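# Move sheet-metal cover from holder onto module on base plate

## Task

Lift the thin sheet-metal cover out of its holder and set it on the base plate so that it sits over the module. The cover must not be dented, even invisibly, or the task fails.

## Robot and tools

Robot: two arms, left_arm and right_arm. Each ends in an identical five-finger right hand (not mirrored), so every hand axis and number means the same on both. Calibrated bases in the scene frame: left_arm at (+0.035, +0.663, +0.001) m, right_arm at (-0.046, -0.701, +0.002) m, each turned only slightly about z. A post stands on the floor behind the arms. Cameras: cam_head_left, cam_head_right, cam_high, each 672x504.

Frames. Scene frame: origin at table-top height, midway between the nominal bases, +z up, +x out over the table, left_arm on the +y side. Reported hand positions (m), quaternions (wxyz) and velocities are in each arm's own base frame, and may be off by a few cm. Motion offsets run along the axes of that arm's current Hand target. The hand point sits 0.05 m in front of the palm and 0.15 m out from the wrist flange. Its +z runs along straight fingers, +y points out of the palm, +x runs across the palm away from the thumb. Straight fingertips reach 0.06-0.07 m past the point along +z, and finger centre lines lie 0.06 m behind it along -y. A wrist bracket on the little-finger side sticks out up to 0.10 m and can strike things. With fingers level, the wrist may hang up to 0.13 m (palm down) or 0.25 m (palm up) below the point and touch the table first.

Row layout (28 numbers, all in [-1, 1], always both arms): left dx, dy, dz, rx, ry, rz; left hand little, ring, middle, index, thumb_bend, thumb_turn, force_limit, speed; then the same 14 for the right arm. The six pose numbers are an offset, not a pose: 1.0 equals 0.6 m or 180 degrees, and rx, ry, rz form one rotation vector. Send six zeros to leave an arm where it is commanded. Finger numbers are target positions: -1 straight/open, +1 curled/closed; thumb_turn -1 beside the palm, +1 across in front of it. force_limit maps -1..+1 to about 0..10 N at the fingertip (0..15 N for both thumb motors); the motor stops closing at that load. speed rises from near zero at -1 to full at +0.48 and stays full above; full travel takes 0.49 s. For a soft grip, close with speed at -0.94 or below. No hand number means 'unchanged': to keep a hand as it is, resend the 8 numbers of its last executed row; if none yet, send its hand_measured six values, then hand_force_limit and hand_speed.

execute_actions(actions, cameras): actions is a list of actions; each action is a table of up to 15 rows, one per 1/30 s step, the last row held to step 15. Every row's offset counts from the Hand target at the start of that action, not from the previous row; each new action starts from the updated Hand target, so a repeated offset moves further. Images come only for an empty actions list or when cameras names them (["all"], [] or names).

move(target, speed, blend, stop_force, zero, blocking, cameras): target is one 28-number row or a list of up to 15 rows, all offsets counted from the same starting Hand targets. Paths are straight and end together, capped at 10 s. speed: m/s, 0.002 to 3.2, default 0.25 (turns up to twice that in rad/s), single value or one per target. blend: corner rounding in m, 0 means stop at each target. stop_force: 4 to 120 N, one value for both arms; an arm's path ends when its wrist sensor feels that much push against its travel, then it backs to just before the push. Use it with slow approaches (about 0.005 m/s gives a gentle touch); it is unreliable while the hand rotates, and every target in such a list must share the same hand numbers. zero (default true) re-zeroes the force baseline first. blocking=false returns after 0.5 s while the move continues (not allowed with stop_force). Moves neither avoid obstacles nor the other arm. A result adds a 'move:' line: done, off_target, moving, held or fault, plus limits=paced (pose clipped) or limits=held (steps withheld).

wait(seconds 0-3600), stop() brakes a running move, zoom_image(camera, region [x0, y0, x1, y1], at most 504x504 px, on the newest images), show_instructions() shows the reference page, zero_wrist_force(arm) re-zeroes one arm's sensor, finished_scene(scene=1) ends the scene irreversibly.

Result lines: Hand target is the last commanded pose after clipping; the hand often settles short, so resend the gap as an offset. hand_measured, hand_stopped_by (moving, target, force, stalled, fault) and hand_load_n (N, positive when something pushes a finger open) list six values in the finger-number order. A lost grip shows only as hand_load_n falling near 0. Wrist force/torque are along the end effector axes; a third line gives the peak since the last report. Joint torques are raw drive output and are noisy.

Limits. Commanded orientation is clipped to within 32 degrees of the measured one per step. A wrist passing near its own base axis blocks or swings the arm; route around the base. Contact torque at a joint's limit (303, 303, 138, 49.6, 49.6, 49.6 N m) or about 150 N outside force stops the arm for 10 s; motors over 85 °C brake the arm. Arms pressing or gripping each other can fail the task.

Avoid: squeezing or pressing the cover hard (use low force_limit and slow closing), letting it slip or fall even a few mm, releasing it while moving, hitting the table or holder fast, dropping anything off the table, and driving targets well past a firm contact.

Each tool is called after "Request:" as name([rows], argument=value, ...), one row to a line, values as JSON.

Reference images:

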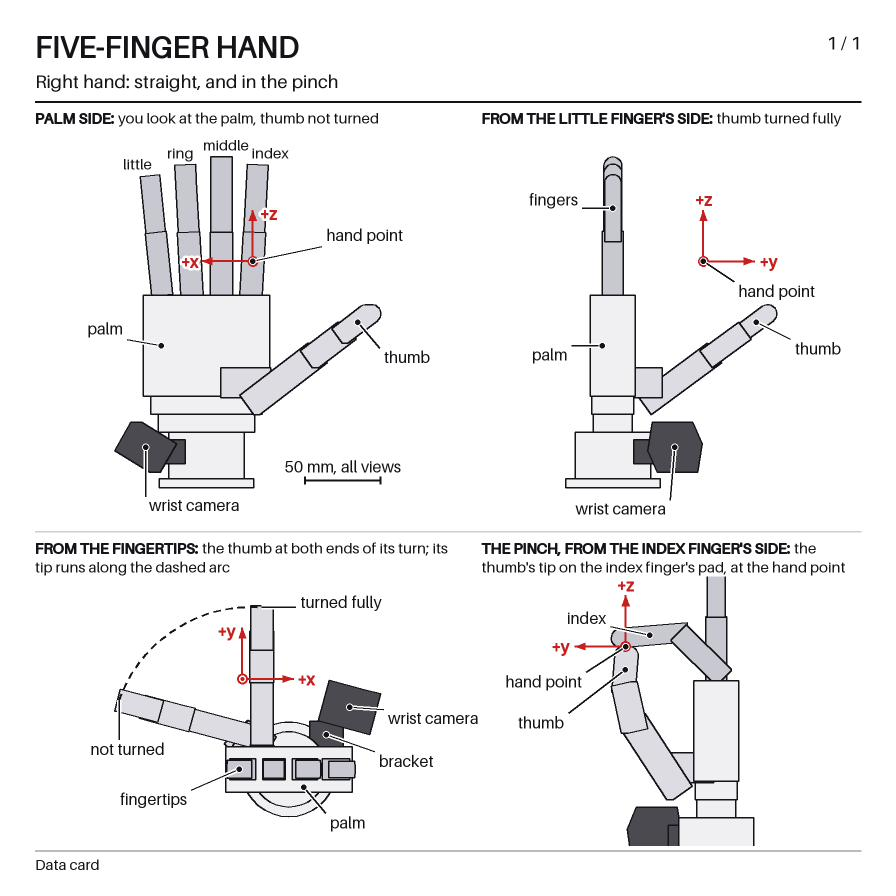

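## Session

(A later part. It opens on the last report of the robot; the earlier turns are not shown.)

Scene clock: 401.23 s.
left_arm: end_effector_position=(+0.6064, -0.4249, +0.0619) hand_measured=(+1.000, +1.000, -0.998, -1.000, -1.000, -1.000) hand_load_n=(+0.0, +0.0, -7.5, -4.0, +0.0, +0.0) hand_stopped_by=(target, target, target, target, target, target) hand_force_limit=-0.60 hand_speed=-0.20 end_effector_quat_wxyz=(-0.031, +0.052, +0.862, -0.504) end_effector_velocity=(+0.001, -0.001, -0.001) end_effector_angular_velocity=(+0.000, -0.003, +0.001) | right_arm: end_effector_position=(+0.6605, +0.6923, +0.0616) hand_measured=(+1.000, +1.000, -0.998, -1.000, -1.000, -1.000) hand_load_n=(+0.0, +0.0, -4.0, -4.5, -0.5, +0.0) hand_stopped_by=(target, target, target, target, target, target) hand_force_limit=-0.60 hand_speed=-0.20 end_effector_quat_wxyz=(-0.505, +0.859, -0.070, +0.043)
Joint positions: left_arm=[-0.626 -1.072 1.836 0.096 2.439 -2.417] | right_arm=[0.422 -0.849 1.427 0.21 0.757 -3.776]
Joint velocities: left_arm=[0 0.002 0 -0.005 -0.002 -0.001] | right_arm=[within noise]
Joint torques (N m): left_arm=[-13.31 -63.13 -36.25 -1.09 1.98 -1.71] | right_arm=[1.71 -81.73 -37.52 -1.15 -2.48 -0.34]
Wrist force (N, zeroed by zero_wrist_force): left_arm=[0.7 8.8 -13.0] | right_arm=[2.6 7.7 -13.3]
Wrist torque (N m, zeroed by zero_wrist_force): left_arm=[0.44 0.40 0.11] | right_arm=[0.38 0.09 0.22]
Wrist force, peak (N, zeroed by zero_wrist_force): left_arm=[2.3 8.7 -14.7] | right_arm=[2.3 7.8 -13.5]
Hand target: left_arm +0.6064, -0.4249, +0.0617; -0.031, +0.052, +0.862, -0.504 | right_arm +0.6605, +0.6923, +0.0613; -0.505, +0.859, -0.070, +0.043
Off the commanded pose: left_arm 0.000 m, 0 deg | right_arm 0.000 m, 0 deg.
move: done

Request:
move(target=[0,-0.02616,-0.01467,0,0,0,1,1,-1,-1,-1,-1,-0.6,-0.2,0,-0.02616,-0.01467,0,0,0,1,1,-1,-1,-1,-1,-0.6,-0.2], speed=0.03, cameras=["all"])

Request:
zoom_image(camera="cam_high", region=[330, 150, 430, 250])

Request:
zoom_image(camera="cam_head_left", region=[300, 200, 400, 300])

Scene clock: 402.43 s.
left_arm: end_effector_position=(+0.6064, -0.4249, +0.0799) hand_measured=(+1.000, +1.000, -0.998, -1.000, -1.000, -1.000) hand_load_n=(+0.0, +0.5, -7.0, -4.0, +0.0, +0.0) hand_stopped_by=(target, target, target, target, target, target) hand_force_limit=-0.60 hand_speed=-0.20 end_effector_quat_wxyz=(-0.031, +0.052, +0.862, -0.504) end_effector_velocity=(+0.002, -0.001, -0.001) end_effector_angular_velocity=(-0.002, -0.003, +0.002) | right_arm: end_effector_position=(+0.6605, +0.6923, +0.0796) hand_measured=(+1.000, +1.000, -0.998, -1.000, -1.000, -1.000) hand_load_n=(+0.0, +0.0, -4.5, -4.5, +0.0, +0.0) hand_stopped_by=(target, target, target, target, target, target) hand_force_limit=-0.60 hand_speed=-0.20 end_effector_quat_wxyz=(-0.505, +0.859, -0.070, +0.043)
Joint positions: left_arm=[-0.626 -1.093 1.828 0.125 2.439 -2.417] | right_arm=[0.422 -0.865 1.419 0.234 0.757 -3.776]
Joint velocities: left_arm=[0 0.001 0 -0.006 -0.001 -0.001] | right_arm=[within noise]
Joint torques (N m): left_arm=[-13.85 -61.81 -35.68 -1.19 1.59 -1.84] | right_arm=[2.13 -83.46 -35.95 -0.96 -4.77 -2.29]
Wrist force (N, zeroed by zero_wrist_force): left_arm=[1.4 8.6 -13.1] | right_arm=[3.0 7.6 -13.1]
Wrist torque (N m, zeroed by zero_wrist_force): left_arm=[0.43 0.34 0.14] | right_arm=[0.36 0.06 0.25]
Wrist force, peak (N, zeroed by zero_wrist_force): left_arm=[0.9 8.5 -13.9] | right_arm=[2.5 8.0 -13.4]
Hand target: left_arm +0.6064, -0.4249, +0.0797; -0.031, +0.052, +0.862, -0.504 | right_arm +0.6604, +0.6922, +0.0793; -0.505, +0.859, -0.070, +0.043
Off the commanded pose: left_arm 0.000 m, 0 deg | right_arm 0.000 m, 0 deg.
move: done

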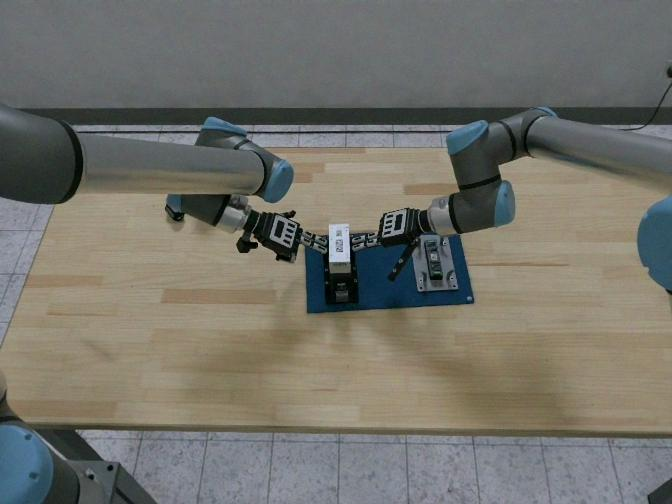

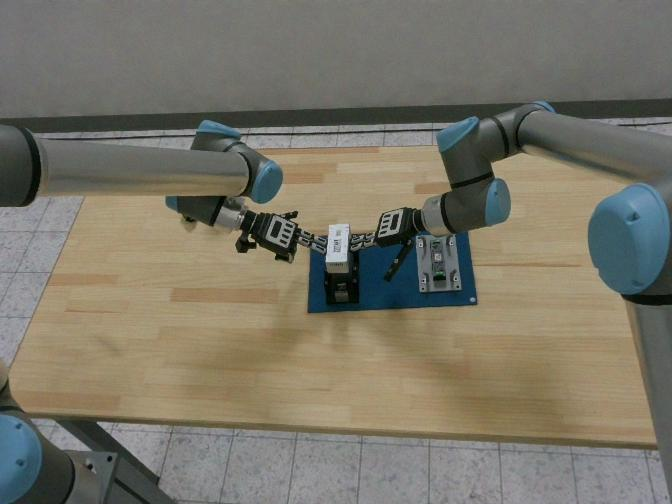

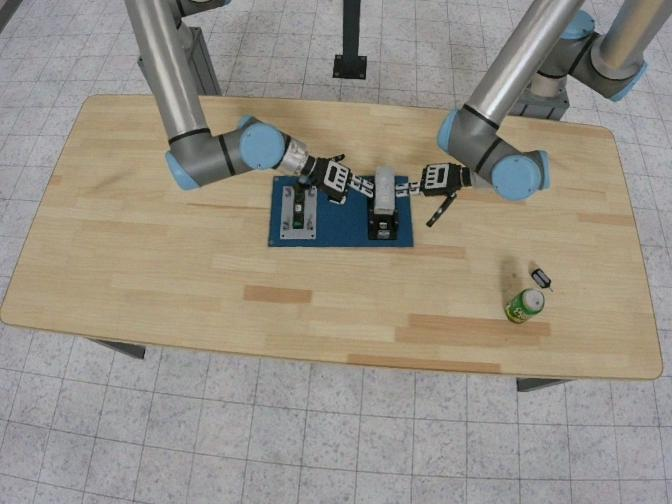

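Scaled by 5.040 from the camera's image (finer frame: 960x720).

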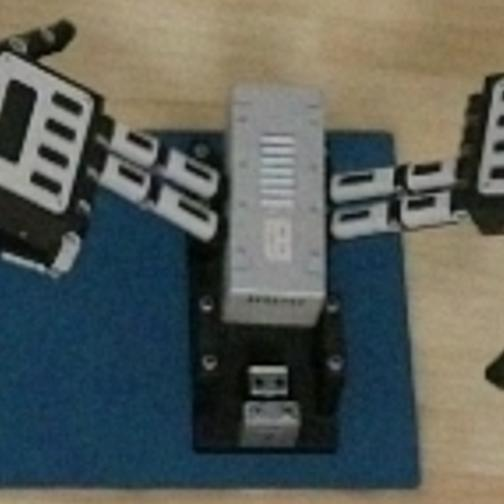

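Scaled by 5.040 from the camera's image (finer frame: 960x720).

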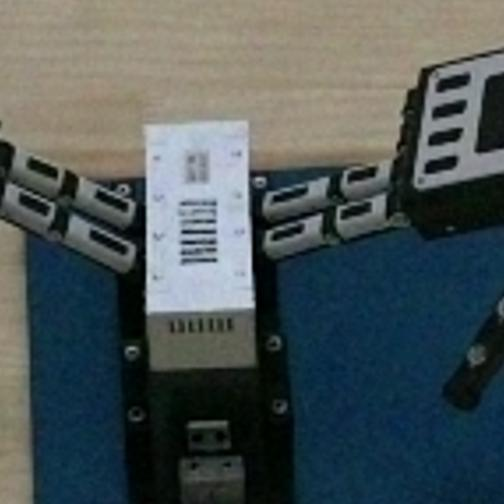

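Request:
zoom_image(camera="cam_high", region=[365, 155, 405, 215])

Request:
zoom_image(camera="cam_head_left", region=[315, 215, 365, 280])

Request:
zoom_image(camera="cam_head_right", region=[315, 215, 365, 280])

Scaled by 8.400 from the camera's image (finer frame: 960x720).

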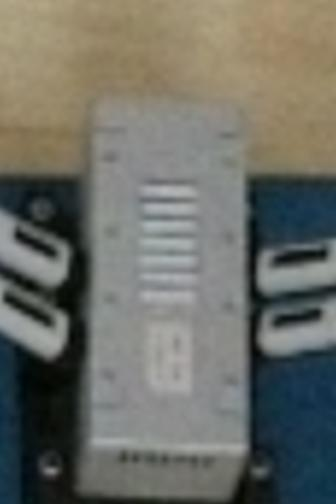

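Scaled by 7.754 from the camera's image (finer frame: 960x720).

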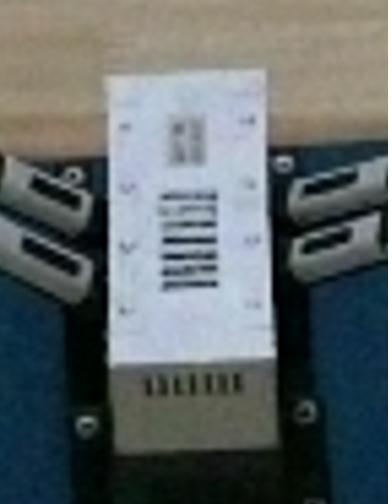

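Scaled by 7.754 from the camera's image (finer frame: 960x720).

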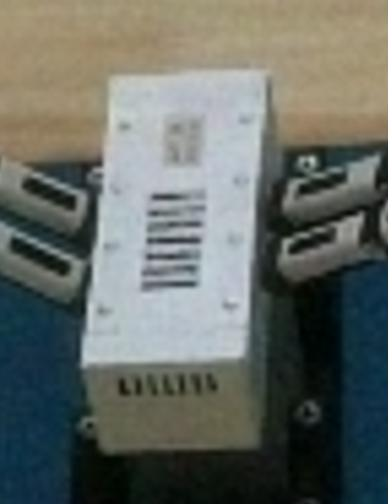

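Request:
move(target=[-0.003,-0.00322,-0.00245,-0.0058,-0.0133,0.0237,1,1,-1,-1,-1,-1,-0.6,-0.2,0.00305,0.00343,0.00265,0.0058,0.0133,-0.0237,1,1,-1,-1,-1,-1,-0.6,-0.2], speed=0.03, cameras=["all"])

Request:
zoom_image(camera="cam_high", region=[365, 155, 405, 215])

Request:
zoom_image(camera="cam_head_left", region=[315, 215, 365, 280])

Scene clock: 408.23 s.
left_arm: end_effector_position=(+0.6082, -0.4248, +0.0821) hand_measured=(+1.000, +1.000, -0.998, -1.000, -1.000, -1.000) hand_load_n=(+0.0, +0.0, -7.0, -3.5, +0.0, +0.0) hand_stopped_by=(target, target, target, target, target, target) hand_force_limit=-0.60 hand_speed=-0.20 end_effector_quat_wxyz=(+0.007, +0.074, +0.864, -0.498) | right_arm: end_effector_position=(+0.6623, +0.6923, +0.0768) hand_measured=(+1.000, +1.000, -1.000, -1.000, -1.000, -1.000) hand_load_n=(+0.0, +0.0, -4.0, -4.5, +0.0, -0.5) hand_stopped_by=(target, target, target, target, target, target) hand_force_limit=-0.60 hand_speed=-0.20 end_effector_quat_wxyz=(-0.509, +0.856, -0.048, +0.080)
Joint positions: left_arm=[-0.642 -1.12 1.859 0.085 2.385 -2.376] | right_arm=[0.429 -0.89 1.462 0.154 0.784 -3.803]
Joint torques (N m): left_arm=[-6.45 -63.4 -42.92 1.44 4.25 -2.52] | right_arm=[10.99 -90.37 -46.8 2.37 -3.99 1]
Wrist force (N, zeroed by zero_wrist_force): left_arm=[1.3 8.1 -13.5] | right_arm=[2.7 7.5 -12.7]
Wrist torque (N m, zeroed by zero_wrist_force): left_arm=[0.43 0.43 0.12] | right_arm=[0.36 0.18 0.20]
Wrist force, peak (N, zeroed by zero_wrist_force): left_arm=[1.0 8.7 -13.6] | right_arm=[2.9 7.6 -13.3]
Hand target: left_arm +0.6082, -0.4248, +0.0821; +0.007, +0.074, +0.864, -0.498 | right_arm +0.6623, +0.6923, +0.0768; -0.509, +0.856, -0.048, +0.080
Off the commanded pose: left_arm 0.000 m, 0 deg | right_arm 0.000 m, 0 deg.
move: done

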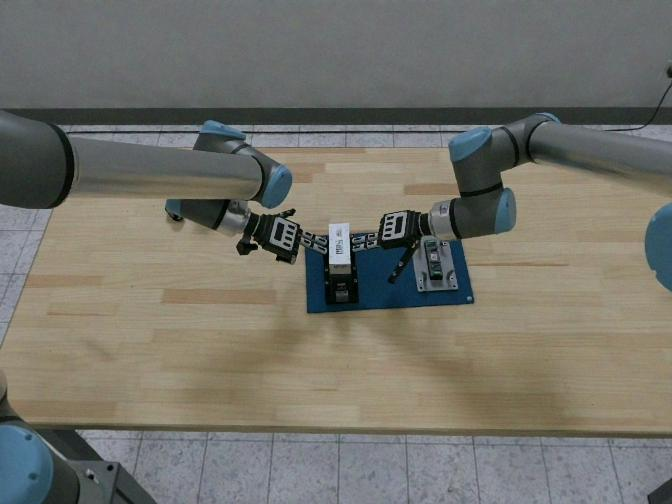

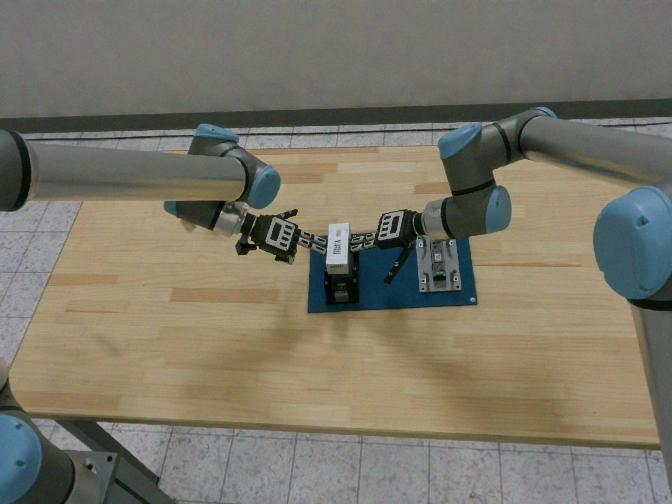

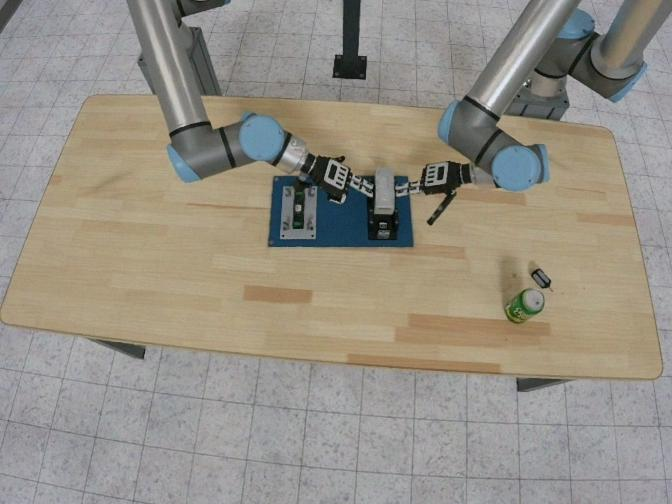

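Scaled by 8.400 from the camera's image (finer frame: 960x720).

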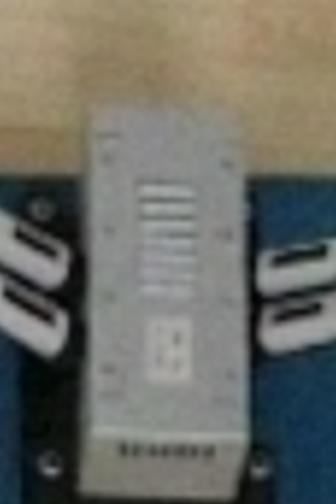

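Scaled by 7.754 from the camera's image (finer frame: 960x720).

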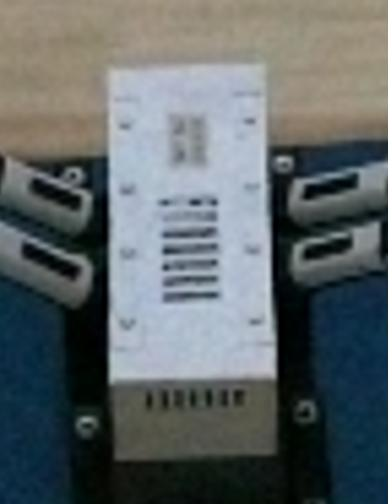

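Request:
move(target=[-0.00723,-0.02448,0.04299,0,0,0,1,1,-1,-1,-1,-1,-0.6,-0.2,0.0071,0.0239,-0.04338,0,0,0,1,1,-1,-1,-1,-1,-0.6,-0.2], speed=0.04)

Scene clock: 410.43 s.
left_arm: end_effector_position=(+0.6091, -0.4550, +0.0821) hand_measured=(+1.000, +1.000, -0.998, -1.000, -1.000, -1.000) hand_load_n=(+0.0, +0.0, -7.5, -3.5, +0.0, -0.5) hand_stopped_by=(target, target, target, target, target, target) hand_force_limit=-0.60 hand_speed=-0.20 end_effector_quat_wxyz=(+0.007, +0.074, +0.864, -0.498) | right_arm: end_effector_position=(+0.6616, +0.6622, +0.0768) hand_measured=(+1.000, +1.000, -1.000, -1.000, -1.000, -1.000) hand_load_n=(+0.0, +0.0, -4.5, -5.0, +0.0, +0.0) hand_stopped_by=(target, target, target, target, target, target) hand_force_limit=-0.60 hand_speed=-0.20 end_effector_quat_wxyz=(-0.509, +0.856, -0.048, +0.080) end_effector_velocity=(+0.002, +0.003, +0.001) end_effector_angular_velocity=(+0.001, -0.002, -0.001)
Joint positions: left_arm=[-0.68 -1.11 1.836 0.069 2.359 -2.417] | right_arm=[0.393 -0.911 1.504 0.158 0.757 -3.837]
Joint velocities: left_arm=[within noise] | right_arm=[0.002 0.002 -0.006 0 0.002 0.003]
Joint torques (N m): left_arm=[8.09 -83.24 -27.22 0.78 4.15 1.79] | right_arm=[18.46 -79.86 -47.47 1.14 -0.72 2.34]
Wrist force (N, zeroed by zero_wrist_force): left_arm=[1.5 8.9 -13.7] | right_arm=[3.0 8.0 -13.1]
Wrist torque (N m, zeroed by zero_wrist_force): left_arm=[0.49 0.42 0.37] | right_arm=[0.39 0.15 0.18]
Wrist force, peak (N, zeroed by zero_wrist_force): left_arm=[1.1 8.6 -13.9] | right_arm=[2.4 8.4 -13.1]
Hand target: left_arm +0.6089, -0.4548, +0.0821; +0.007, +0.074, +0.864, -0.498 | right_arm +0.6617, +0.6623, +0.0767; -0.509, +0.856, -0.048, +0.080
Off the commanded pose: left_arm 0.000 m, 0 deg | right_arm 0.000 m, 0 deg.
move: done

Request:
move(target=[-0.00964,-0.03264,0.05732,0,0,0,1,1,-1,-1,-1,-1,-0.6,-0.2,0.00947,0.03187,-0.05784,0,0,0,1,1,-1,-1,-1,-1,-0.6,-0.2], speed=0.05)

Request:
move(target=[-0.00964,-0.03264,0.05732,0,0,0,1,1,-1,-1,-1,-1,-0.6,-0.2,0.00947,0.03187,-0.05784,0,0,0,1,1,-1,-1,-1,-1,-0.6,-0.2], speed=0.05, cameras=["all"])

Scene clock: 411.77 s.
left_arm: end_effector_position=(+0.6100, -0.4950, +0.0821) hand_measured=(+1.000, +1.000, -0.998, -1.000, -1.000, -1.000) hand_load_n=(+0.0, +0.0, -7.5, -3.5, +0.0, -0.5) hand_stopped_by=(target, target, target, target, target, target) hand_force_limit=-0.60 hand_speed=-0.20 end_effector_quat_wxyz=(+0.007, +0.074, +0.864, -0.498) end_effector_velocity=(-0.001, +0.003, +0.000) end_effector_angular_velocity=(+0.001, -0.001, -0.002) | right_arm: end_effector_position=(+0.6607, +0.6222, +0.0768) hand_measured=(+1.000, +1.000, -1.000, -1.000, -1.000, -1.000) hand_load_n=(+0.5, +0.0, -4.5, -4.5, +0.0, +0.0) hand_stopped_by=(target, target, target, target, target, target) hand_force_limit=-0.60 hand_speed=-0.20 end_effector_quat_wxyz=(-0.509, +0.856, -0.048, +0.080) end_effector_velocity=(+0.001, +0.003, +0.001) end_effector_angular_velocity=(+0.000, -0.002, -0.001)
Joint positions: left_arm=[-0.728 -1.093 1.803 0.053 2.324 -2.464] | right_arm=[0.344 -0.936 1.555 0.169 0.722 -3.887]
Joint velocities: left_arm=[0.002 -0.002 0.003 0.002 0.002 0.005] | right_arm=[0.004 0.001 -0.005 -0.001 0.004 0.005]
Joint torques (N m): left_arm=[9.02 -87.56 -27.87 0.45 3.98 2.2] | right_arm=[16.88 -75.05 -45.99 0.24 -0.83 1.88]
Wrist force (N, zeroed by zero_wrist_force): left_arm=[1.5 8.5 -13.4] | right_arm=[3.0 8.3 -12.5]
Wrist torque (N m, zeroed by zero_wrist_force): left_arm=[0.44 0.38 0.38] | right_arm=[0.43 0.10 0.14]
Wrist force, peak (N, zeroed by zero_wrist_force): left_arm=[0.5 8.8 -13.8] | right_arm=[2.8 8.4 -13.2]
Hand target: left_arm +0.6099, -0.4947, +0.0821; +0.007, +0.074, +0.864, -0.498 | right_arm +0.6608, +0.6223, +0.0767; -0.509, +0.856, -0.048, +0.080
Off the commanded pose: left_arm 0.000 m, 0 deg | right_arm 0.000 m, 0 deg.
move: done

Scene clock: 412.83 s.
left_arm: end_effector_position=(+0.6110, -0.5350, +0.0821) hand_measured=(+1.000, +1.000, -0.998, -1.000, -1.000, -1.000) hand_load_n=(+0.0, +0.0, -7.5, -3.5, +0.0, +0.0) hand_stopped_by=(target, target, target, target, target, target) hand_force_limit=-0.60 hand_speed=-0.20 end_effector_quat_wxyz=(+0.007, +0.074, +0.864, -0.498) | right_arm: end_effector_position=(+0.6598, +0.5822, +0.0767) hand_measured=(+1.000, +1.000, -1.000, -1.000, -1.000, -1.000) hand_load_n=(+0.0, +0.0, -4.5, -5.0, +0.0, +0.0) hand_stopped_by=(target, target, target, target, target, target) hand_force_limit=-0.60 hand_speed=-0.20 end_effector_quat_wxyz=(-0.509, +0.856, -0.048, +0.080) end_effector_velocity=(-0.001, +0.003, +0.000) end_effector_angular_velocity=(-0.001, +0.002, -0.001)
Joint positions: left_arm=[-0.772 -1.073 1.764 0.044 2.292 -2.505] | right_arm=[0.293 -0.957 1.601 0.188 0.687 -3.945]
Joint velocities: left_arm=[within noise] | right_arm=[0.005 0 -0.003 -0.001 0.004 0.007]
Joint torques (N m): left_arm=[6.28 -91.05 -28.26 -0.67 3.78 1.67] | right_arm=[19.01 -77.02 -44.5 -0.16 -1.16 2.43]
Wrist force (N, zeroed by zero_wrist_force): left_arm=[1.4 8.4 -13.8] | right_arm=[2.6 7.9 -13.1]
Wrist torque (N m, zeroed by zero_wrist_force): left_arm=[0.49 0.40 0.36] | right_arm=[0.48 0.16 0.12]
Wrist force, peak (N, zeroed by zero_wrist_force): left_arm=[1.3 9.3 -13.6] | right_arm=[2.9 8.0 -13.2]
Hand target: left_arm +0.6109, -0.5347, +0.0821; +0.007, +0.074, +0.864, -0.498 | right_arm +0.6599, +0.5823, +0.0767; -0.509, +0.856, -0.048, +0.080
Off the commanded pose: left_arm 0.000 m, 0 deg | right_arm 0.000 m, 0 deg.
move: done

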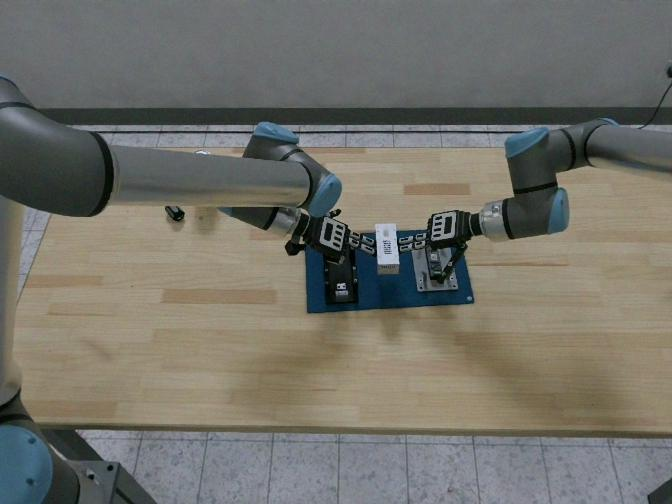

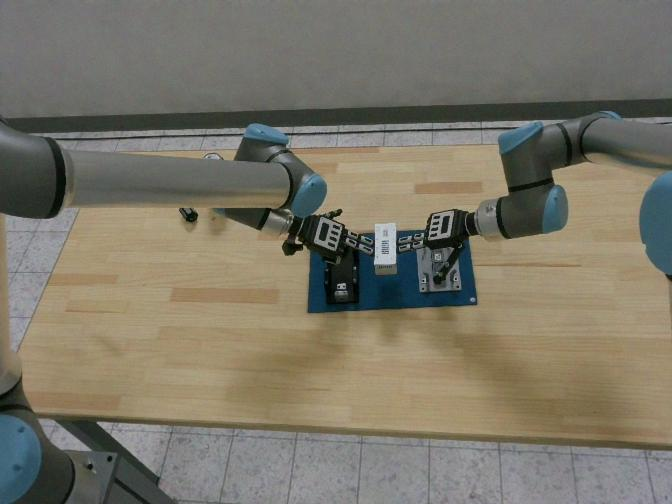

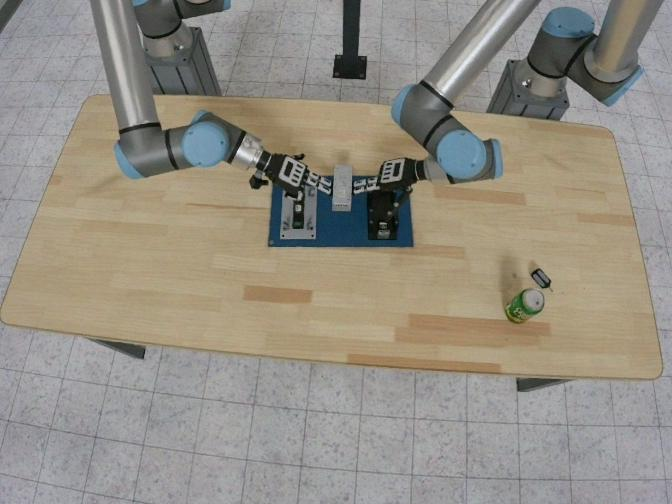

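Request:
move(target=[-0.01205,-0.0408,0.07165,0,0,0,1,1,-1,-1,-1,-1,-0.6,-0.2,0.01184,0.03984,-0.0723,0,0,0,1,1,-1,-1,-1,-1,-0.6,-0.2], speed=0.05)

Request:
move(target=[-0.01205,-0.0408,0.07165,0,0,0,1,1,-1,-1,-1,-1,-0.6,-0.2,0.01184,0.03984,-0.0723,0,0,0,1,1,-1,-1,-1,-1,-0.6,-0.2], speed=0.05, cameras=["all"])

Request:
zoom_image(camera="cam_high", region=[260, 150, 350, 250])

Request:
zoom_image(camera="cam_head_left", region=[380, 210, 480, 310])

Request:
zoom_image(camera="cam_head_right", region=[380, 210, 480, 310])

Scene clock: 414.53 s.
left_arm: end_effector_position=(+0.6121, -0.5849, +0.0820) hand_measured=(+1.000, +1.000, -0.998, -1.000, -1.000, -1.000) hand_load_n=(+0.0, +0.0, -7.0, -3.5, +0.0, +0.0) hand_stopped_by=(target, target, target, target, target, target) hand_force_limit=-0.60 hand_speed=-0.20 end_effector_quat_wxyz=(+0.007, +0.074, +0.864, -0.498) | right_arm: end_effector_position=(+0.6587, +0.5322, +0.0767) hand_measured=(+1.000, +1.000, -1.000, -1.000, -1.000, -1.000) hand_load_n=(+0.0, +0.0, -4.0, -5.0, +0.0, +0.0) hand_stopped_by=(target, target, target, target, target, target) hand_force_limit=-0.60 hand_speed=-0.20 end_effector_quat_wxyz=(-0.509, +0.856, -0.048, +0.080) end_effector_velocity=(+0.002, +0.001, +0.002) end_effector_angular_velocity=(+0.001, -0.003, -0.002)
Joint positions: left_arm=[-0.824 -1.043 1.709 0.041 2.254 -2.549] | right_arm=[0.225 -0.977 1.65 0.225 0.643 -4.028]
Joint velocities: left_arm=[within noise] | right_arm=[0.001 -0.001 -0.003 -0.002 0.002 0.005]
Joint torques (N m): left_arm=[5.01 -92.64 -29.82 0.3 3.66 2.02] | right_arm=[17.49 -76.21 -40.28 -0.24 -1.18 2.34]
Wrist force (N, zeroed by zero_wrist_force): left_arm=[1.2 8.7 -13.1] | right_arm=[2.2 8.0 -12.7]
Wrist torque (N m, zeroed by zero_wrist_force): left_arm=[0.49 0.37 0.37] | right_arm=[0.45 0.14 0.05]
Wrist force, peak (N, zeroed by zero_wrist_force): left_arm=[0.7 8.9 -13.5] | right_arm=[2.5 8.1 -12.9]
Hand target: left_arm +0.6121, -0.5847, +0.0821; +0.007, +0.074, +0.864, -0.498 | right_arm +0.6588, +0.5323, +0.0766; -0.509, +0.856, -0.048, +0.080
Off the commanded pose: left_arm 0.000 m, 0 deg | right_arm 0.000 m, 0 deg.
move: done

Scene clock: 415.83 s.
left_arm: end_effector_position=(+0.6133, -0.6348, +0.0820) hand_measured=(+1.000, +1.000, -0.998, -1.000, -1.000, -1.000) hand_load_n=(+0.0, +0.5, -7.0, -3.5, +0.0, +0.0) hand_stopped_by=(target, target, target, target, target, target) hand_force_limit=-0.60 hand_speed=-0.20 end_effector_quat_wxyz=(+0.007, +0.074, +0.864, -0.498) | right_arm: end_effector_position=(+0.6576, +0.4822, +0.0766) hand_measured=(+1.000, +1.000, -1.000, -1.000, -1.000, -1.000) hand_load_n=(+0.0, +0.0, -4.0, -4.5, +0.0, +0.0) hand_stopped_by=(target, target, target, target, target, target) hand_force_limit=-0.60 hand_speed=-0.20 end_effector_quat_wxyz=(-0.509, +0.856, -0.048, +0.080)
Joint positions: left_arm=[-0.87 -1.008 1.646 0.046 2.218 -2.587] | right_arm=[0.154 -0.991 1.692 0.277 0.601 -4.127]
Joint torques (N m): left_arm=[9.24 -97.37 -31.21 -1.2 3.43 1.85] | right_arm=[17.41 -78.62 -39.75 0.73 -1.41 2.57]
Wrist force (N, zeroed by zero_wrist_force): left_arm=[0.7 8.3 -12.7] | right_arm=[2.3 7.7 -12.8]
Wrist torque (N m, zeroed by zero_wrist_force): left_arm=[0.45 0.39 0.34] | right_arm=[0.48 0.09 0.00]
Wrist force, peak (N, zeroed by zero_wrist_force): left_arm=[1.3 8.8 -13.4] | right_arm=[1.7 8.2 -12.8]
Hand target: left_arm +0.6133, -0.6347, +0.0821; +0.007, +0.074, +0.864, -0.498 | right_arm +0.6577, +0.4822, +0.0766; -0.509, +0.856, -0.048, +0.080
Off the commanded pose: left_arm 0.000 m, 0 deg | right_arm 0.000 m, 0 deg.
move: done

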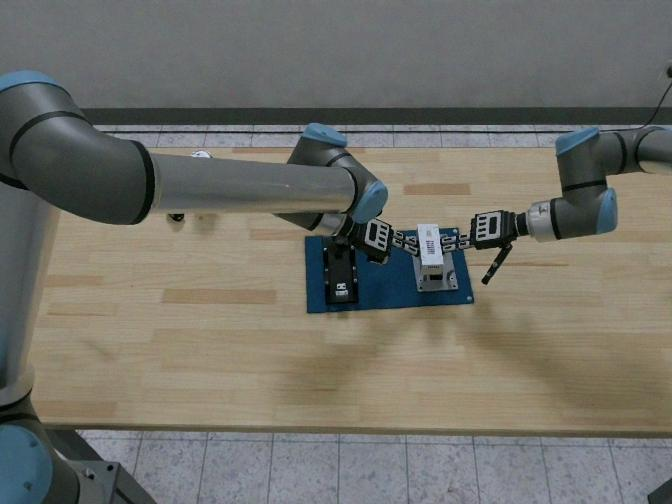

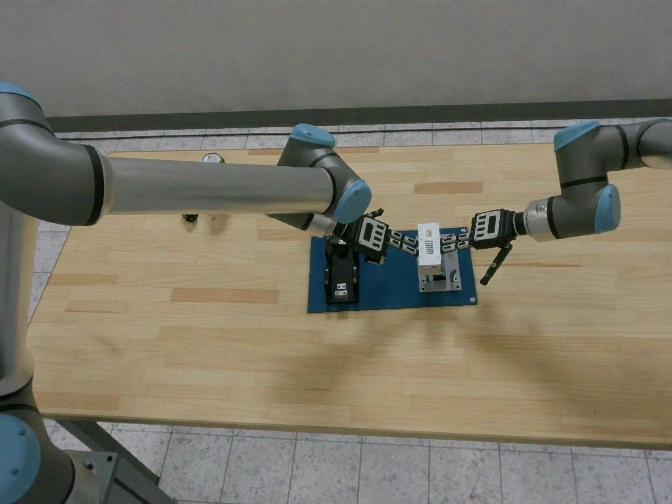

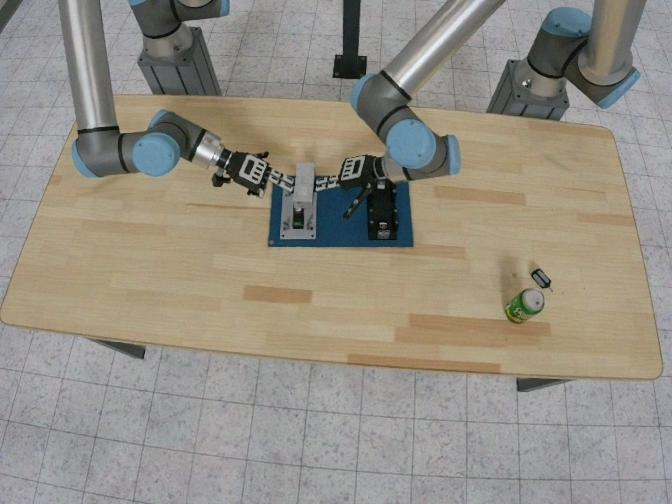

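Scaled by 5.040 from the camera's image (finer frame: 960x720).

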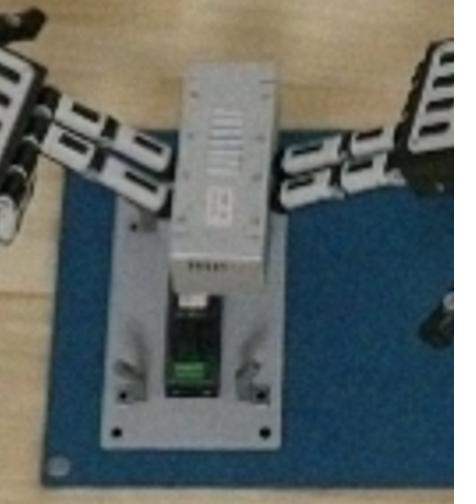

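Scaled by 5.040 from the camera's image (finer frame: 960x720).

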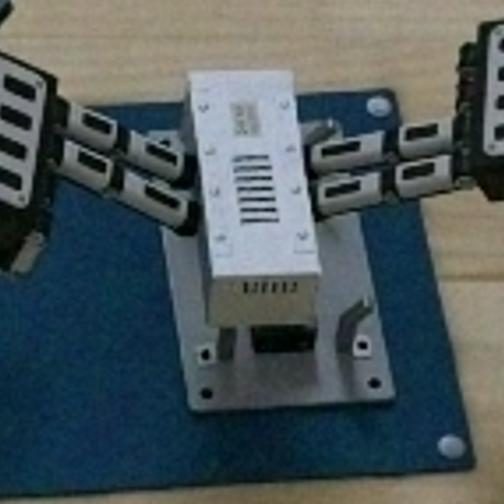

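Scaled by 5.040 from the camera's image (finer frame: 960x720).

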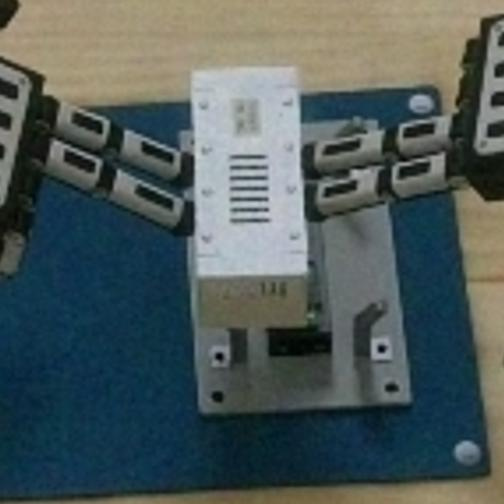

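Request:
zoom_image(camera="cam_high", region=[285, 155, 325, 215])

Request:
zoom_image(camera="cam_high", region=[270, 185, 330, 245])

Request:
zoom_image(camera="cam_head_left", region=[405, 215, 465, 275])

Request:
zoom_image(camera="cam_head_left", region=[405, 240, 465, 300])

Request:
zoom_image(camera="cam_head_right", region=[405, 215, 465, 275])

Request:
zoom_image(camera="cam_head_right", region=[405, 240, 465, 300])

Scaled by 8.400 from the camera's image (finer frame: 960x720).

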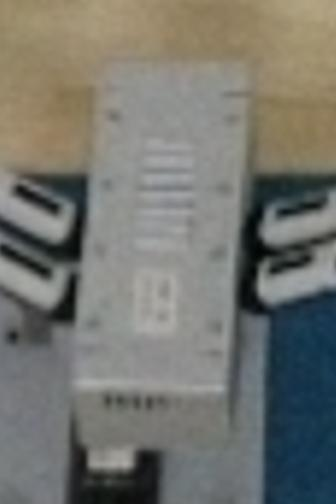

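Scaled by 8.400 from the camera's image (finer frame: 960x720).

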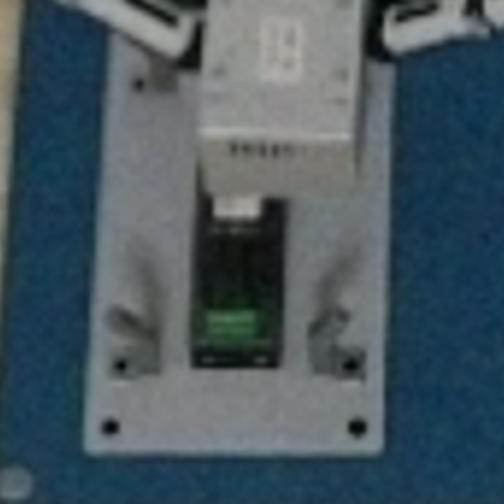

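Scaled by 8.400 from the camera's image (finer frame: 960x720).

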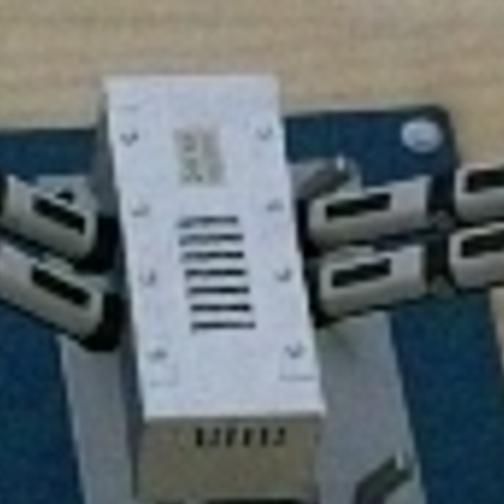

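Scaled by 8.400 from the camera's image (finer frame: 960x720).

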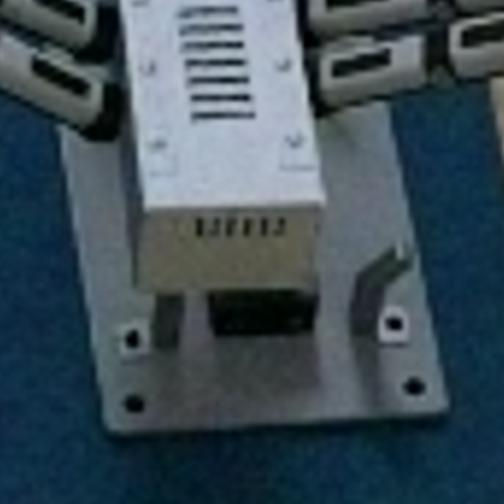

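Scaled by 8.400 from the camera's image (finer frame: 960x720).

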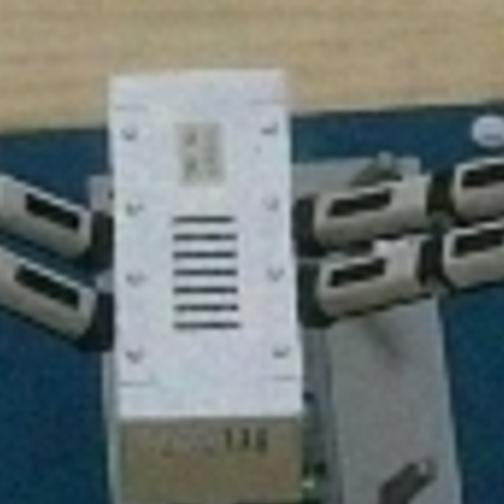

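Scaled by 8.400 from the camera's image (finer frame: 960x720).

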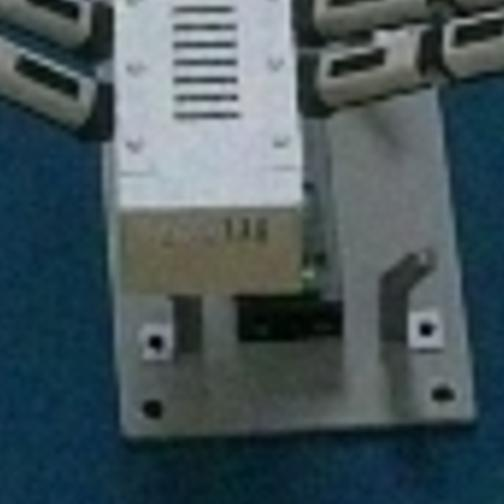

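Request:
move([
  [0.00642,-0.00022,-0.00072,-0.00096,-0.00957,-0.00561,1,1,-1,-1,-1,-1,-0.6,-0.2,0.00647,0.00072,-0.00012,0.00098,-0.00979,-0.00524,1,1,-1,-1,-1,-1,-0.6,-0.2],
  [-0.0313,-0.01162,0.02518,-0.00096,-0.00957,-0.00561,1,1,-1,-1,-1,-1,-0.6,-0.2,0.04407,0.01699,-0.02349,0.00098,-0.00979,-0.00524,1,1,-1,-1,-1,-1,-0.6,-0.2],
], speed=0.03, cameras=["all"])

Request:
zoom_image(camera="cam_high", region=[265, 155, 335, 245])

Request:
zoom_image(camera="cam_head_left", region=[400, 215, 475, 300])

Request:
zoom_image(camera="cam_head_right", region=[400, 215, 475, 300])

Scene clock: 426.60 s.
left_arm: end_effector_position=(+0.6301, -0.6535, +0.0820) hand_measured=(+1.000, +1.000, -0.998, -1.000, -1.000, -1.000) hand_load_n=(+0.0, +0.0, -6.0, -2.5, +0.0, +0.0) hand_stopped_by=(target, target, target, target, target, target) hand_force_limit=-0.60 hand_speed=-0.20 end_effector_quat_wxyz=(+0.015, +0.059, +0.865, -0.498) end_effector_velocity=(-0.001, +0.002, +0.000) end_effector_angular_velocity=(+0.000, +0.000, +0.000) | right_arm: end_effector_position=(+0.6812, +0.4608, +0.0765) hand_measured=(+1.000, +1.000, -1.000, -1.000, -1.000, -1.000) hand_load_n=(+0.0, +0.0, -3.5, -3.5, +0.0, +0.0) hand_stopped_by=(target, target, target, target, target, target) hand_force_limit=-0.60 hand_speed=-0.20 end_effector_quat_wxyz=(-0.511, +0.856, -0.033, +0.071)
Joint positions: left_arm=[-0.877 -0.985 1.604 0.046 2.185 -2.619] | right_arm=[0.116 -0.947 1.636 0.384 0.563 -4.241]
Joint velocities: left_arm=[0 -0.002 0.005 -0.003 0 0] | right_arm=[within noise]
Joint torques (N m): left_arm=[1.58 -99.04 -31.77 -3.31 2.83 2.03] | right_arm=[16.52 -99.45 -24.24 1.18 -1.6 1.6]
Wrist force (N, zeroed by zero_wrist_force): left_arm=[0.0 7.0 -10.7] | right_arm=[1.5 6.4 -9.9]
Wrist torque (N m, zeroed by zero_wrist_force): left_arm=[0.40 0.37 0.04] | right_arm=[0.36 0.06 0.10]
Wrist force, peak (N, zeroed by zero_wrist_force): left_arm=[0.4 8.3 -13.4] | right_arm=[2.0 8.4 -13.0]
Hand target: left_arm +0.6300, -0.6534, +0.0820; +0.015, +0.059, +0.865, -0.498 | right_arm +0.6811, +0.4609, +0.0765; -0.510, +0.856, -0.033, +0.071
Off the commanded pose: left_arm 0.000 m, 0 deg | right_arm 0.000 m, 0 deg.
move: done

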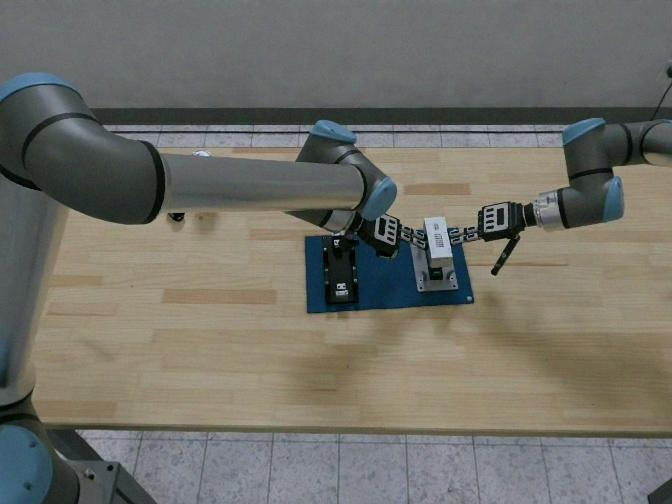

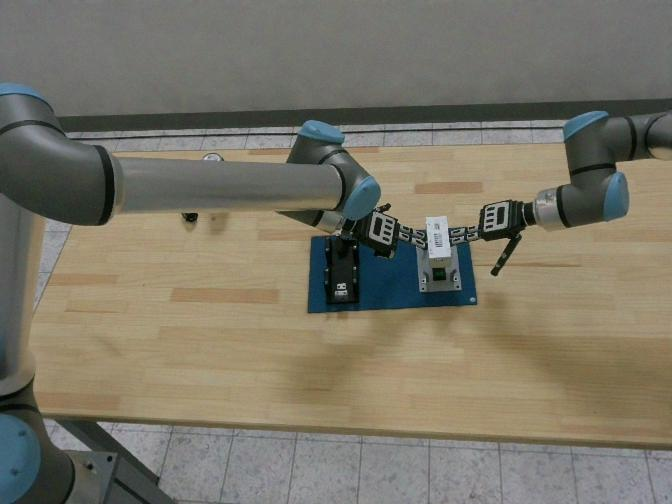

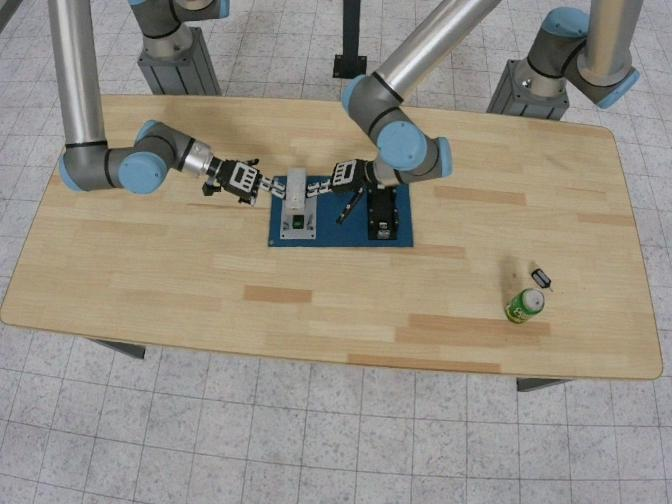

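Scaled by 5.600 from the camera's image (finer frame: 960x720).

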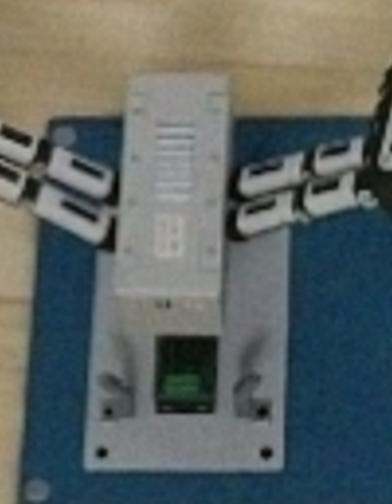

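Scaled by 5.929 from the camera's image (finer frame: 960x720).

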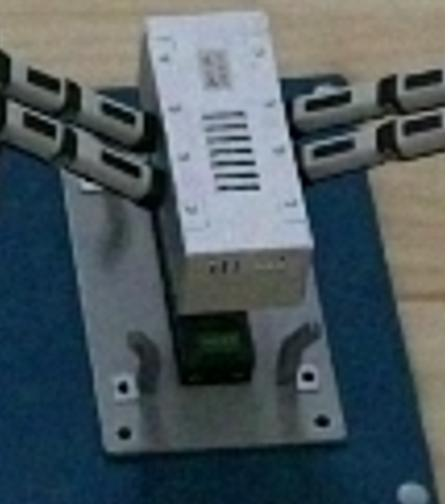

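Scaled by 5.929 from the camera's image (finer frame: 960x720).

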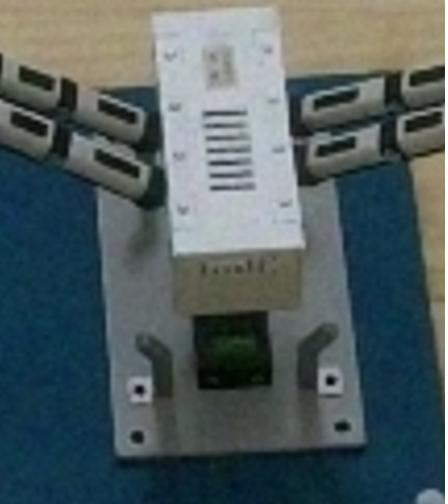

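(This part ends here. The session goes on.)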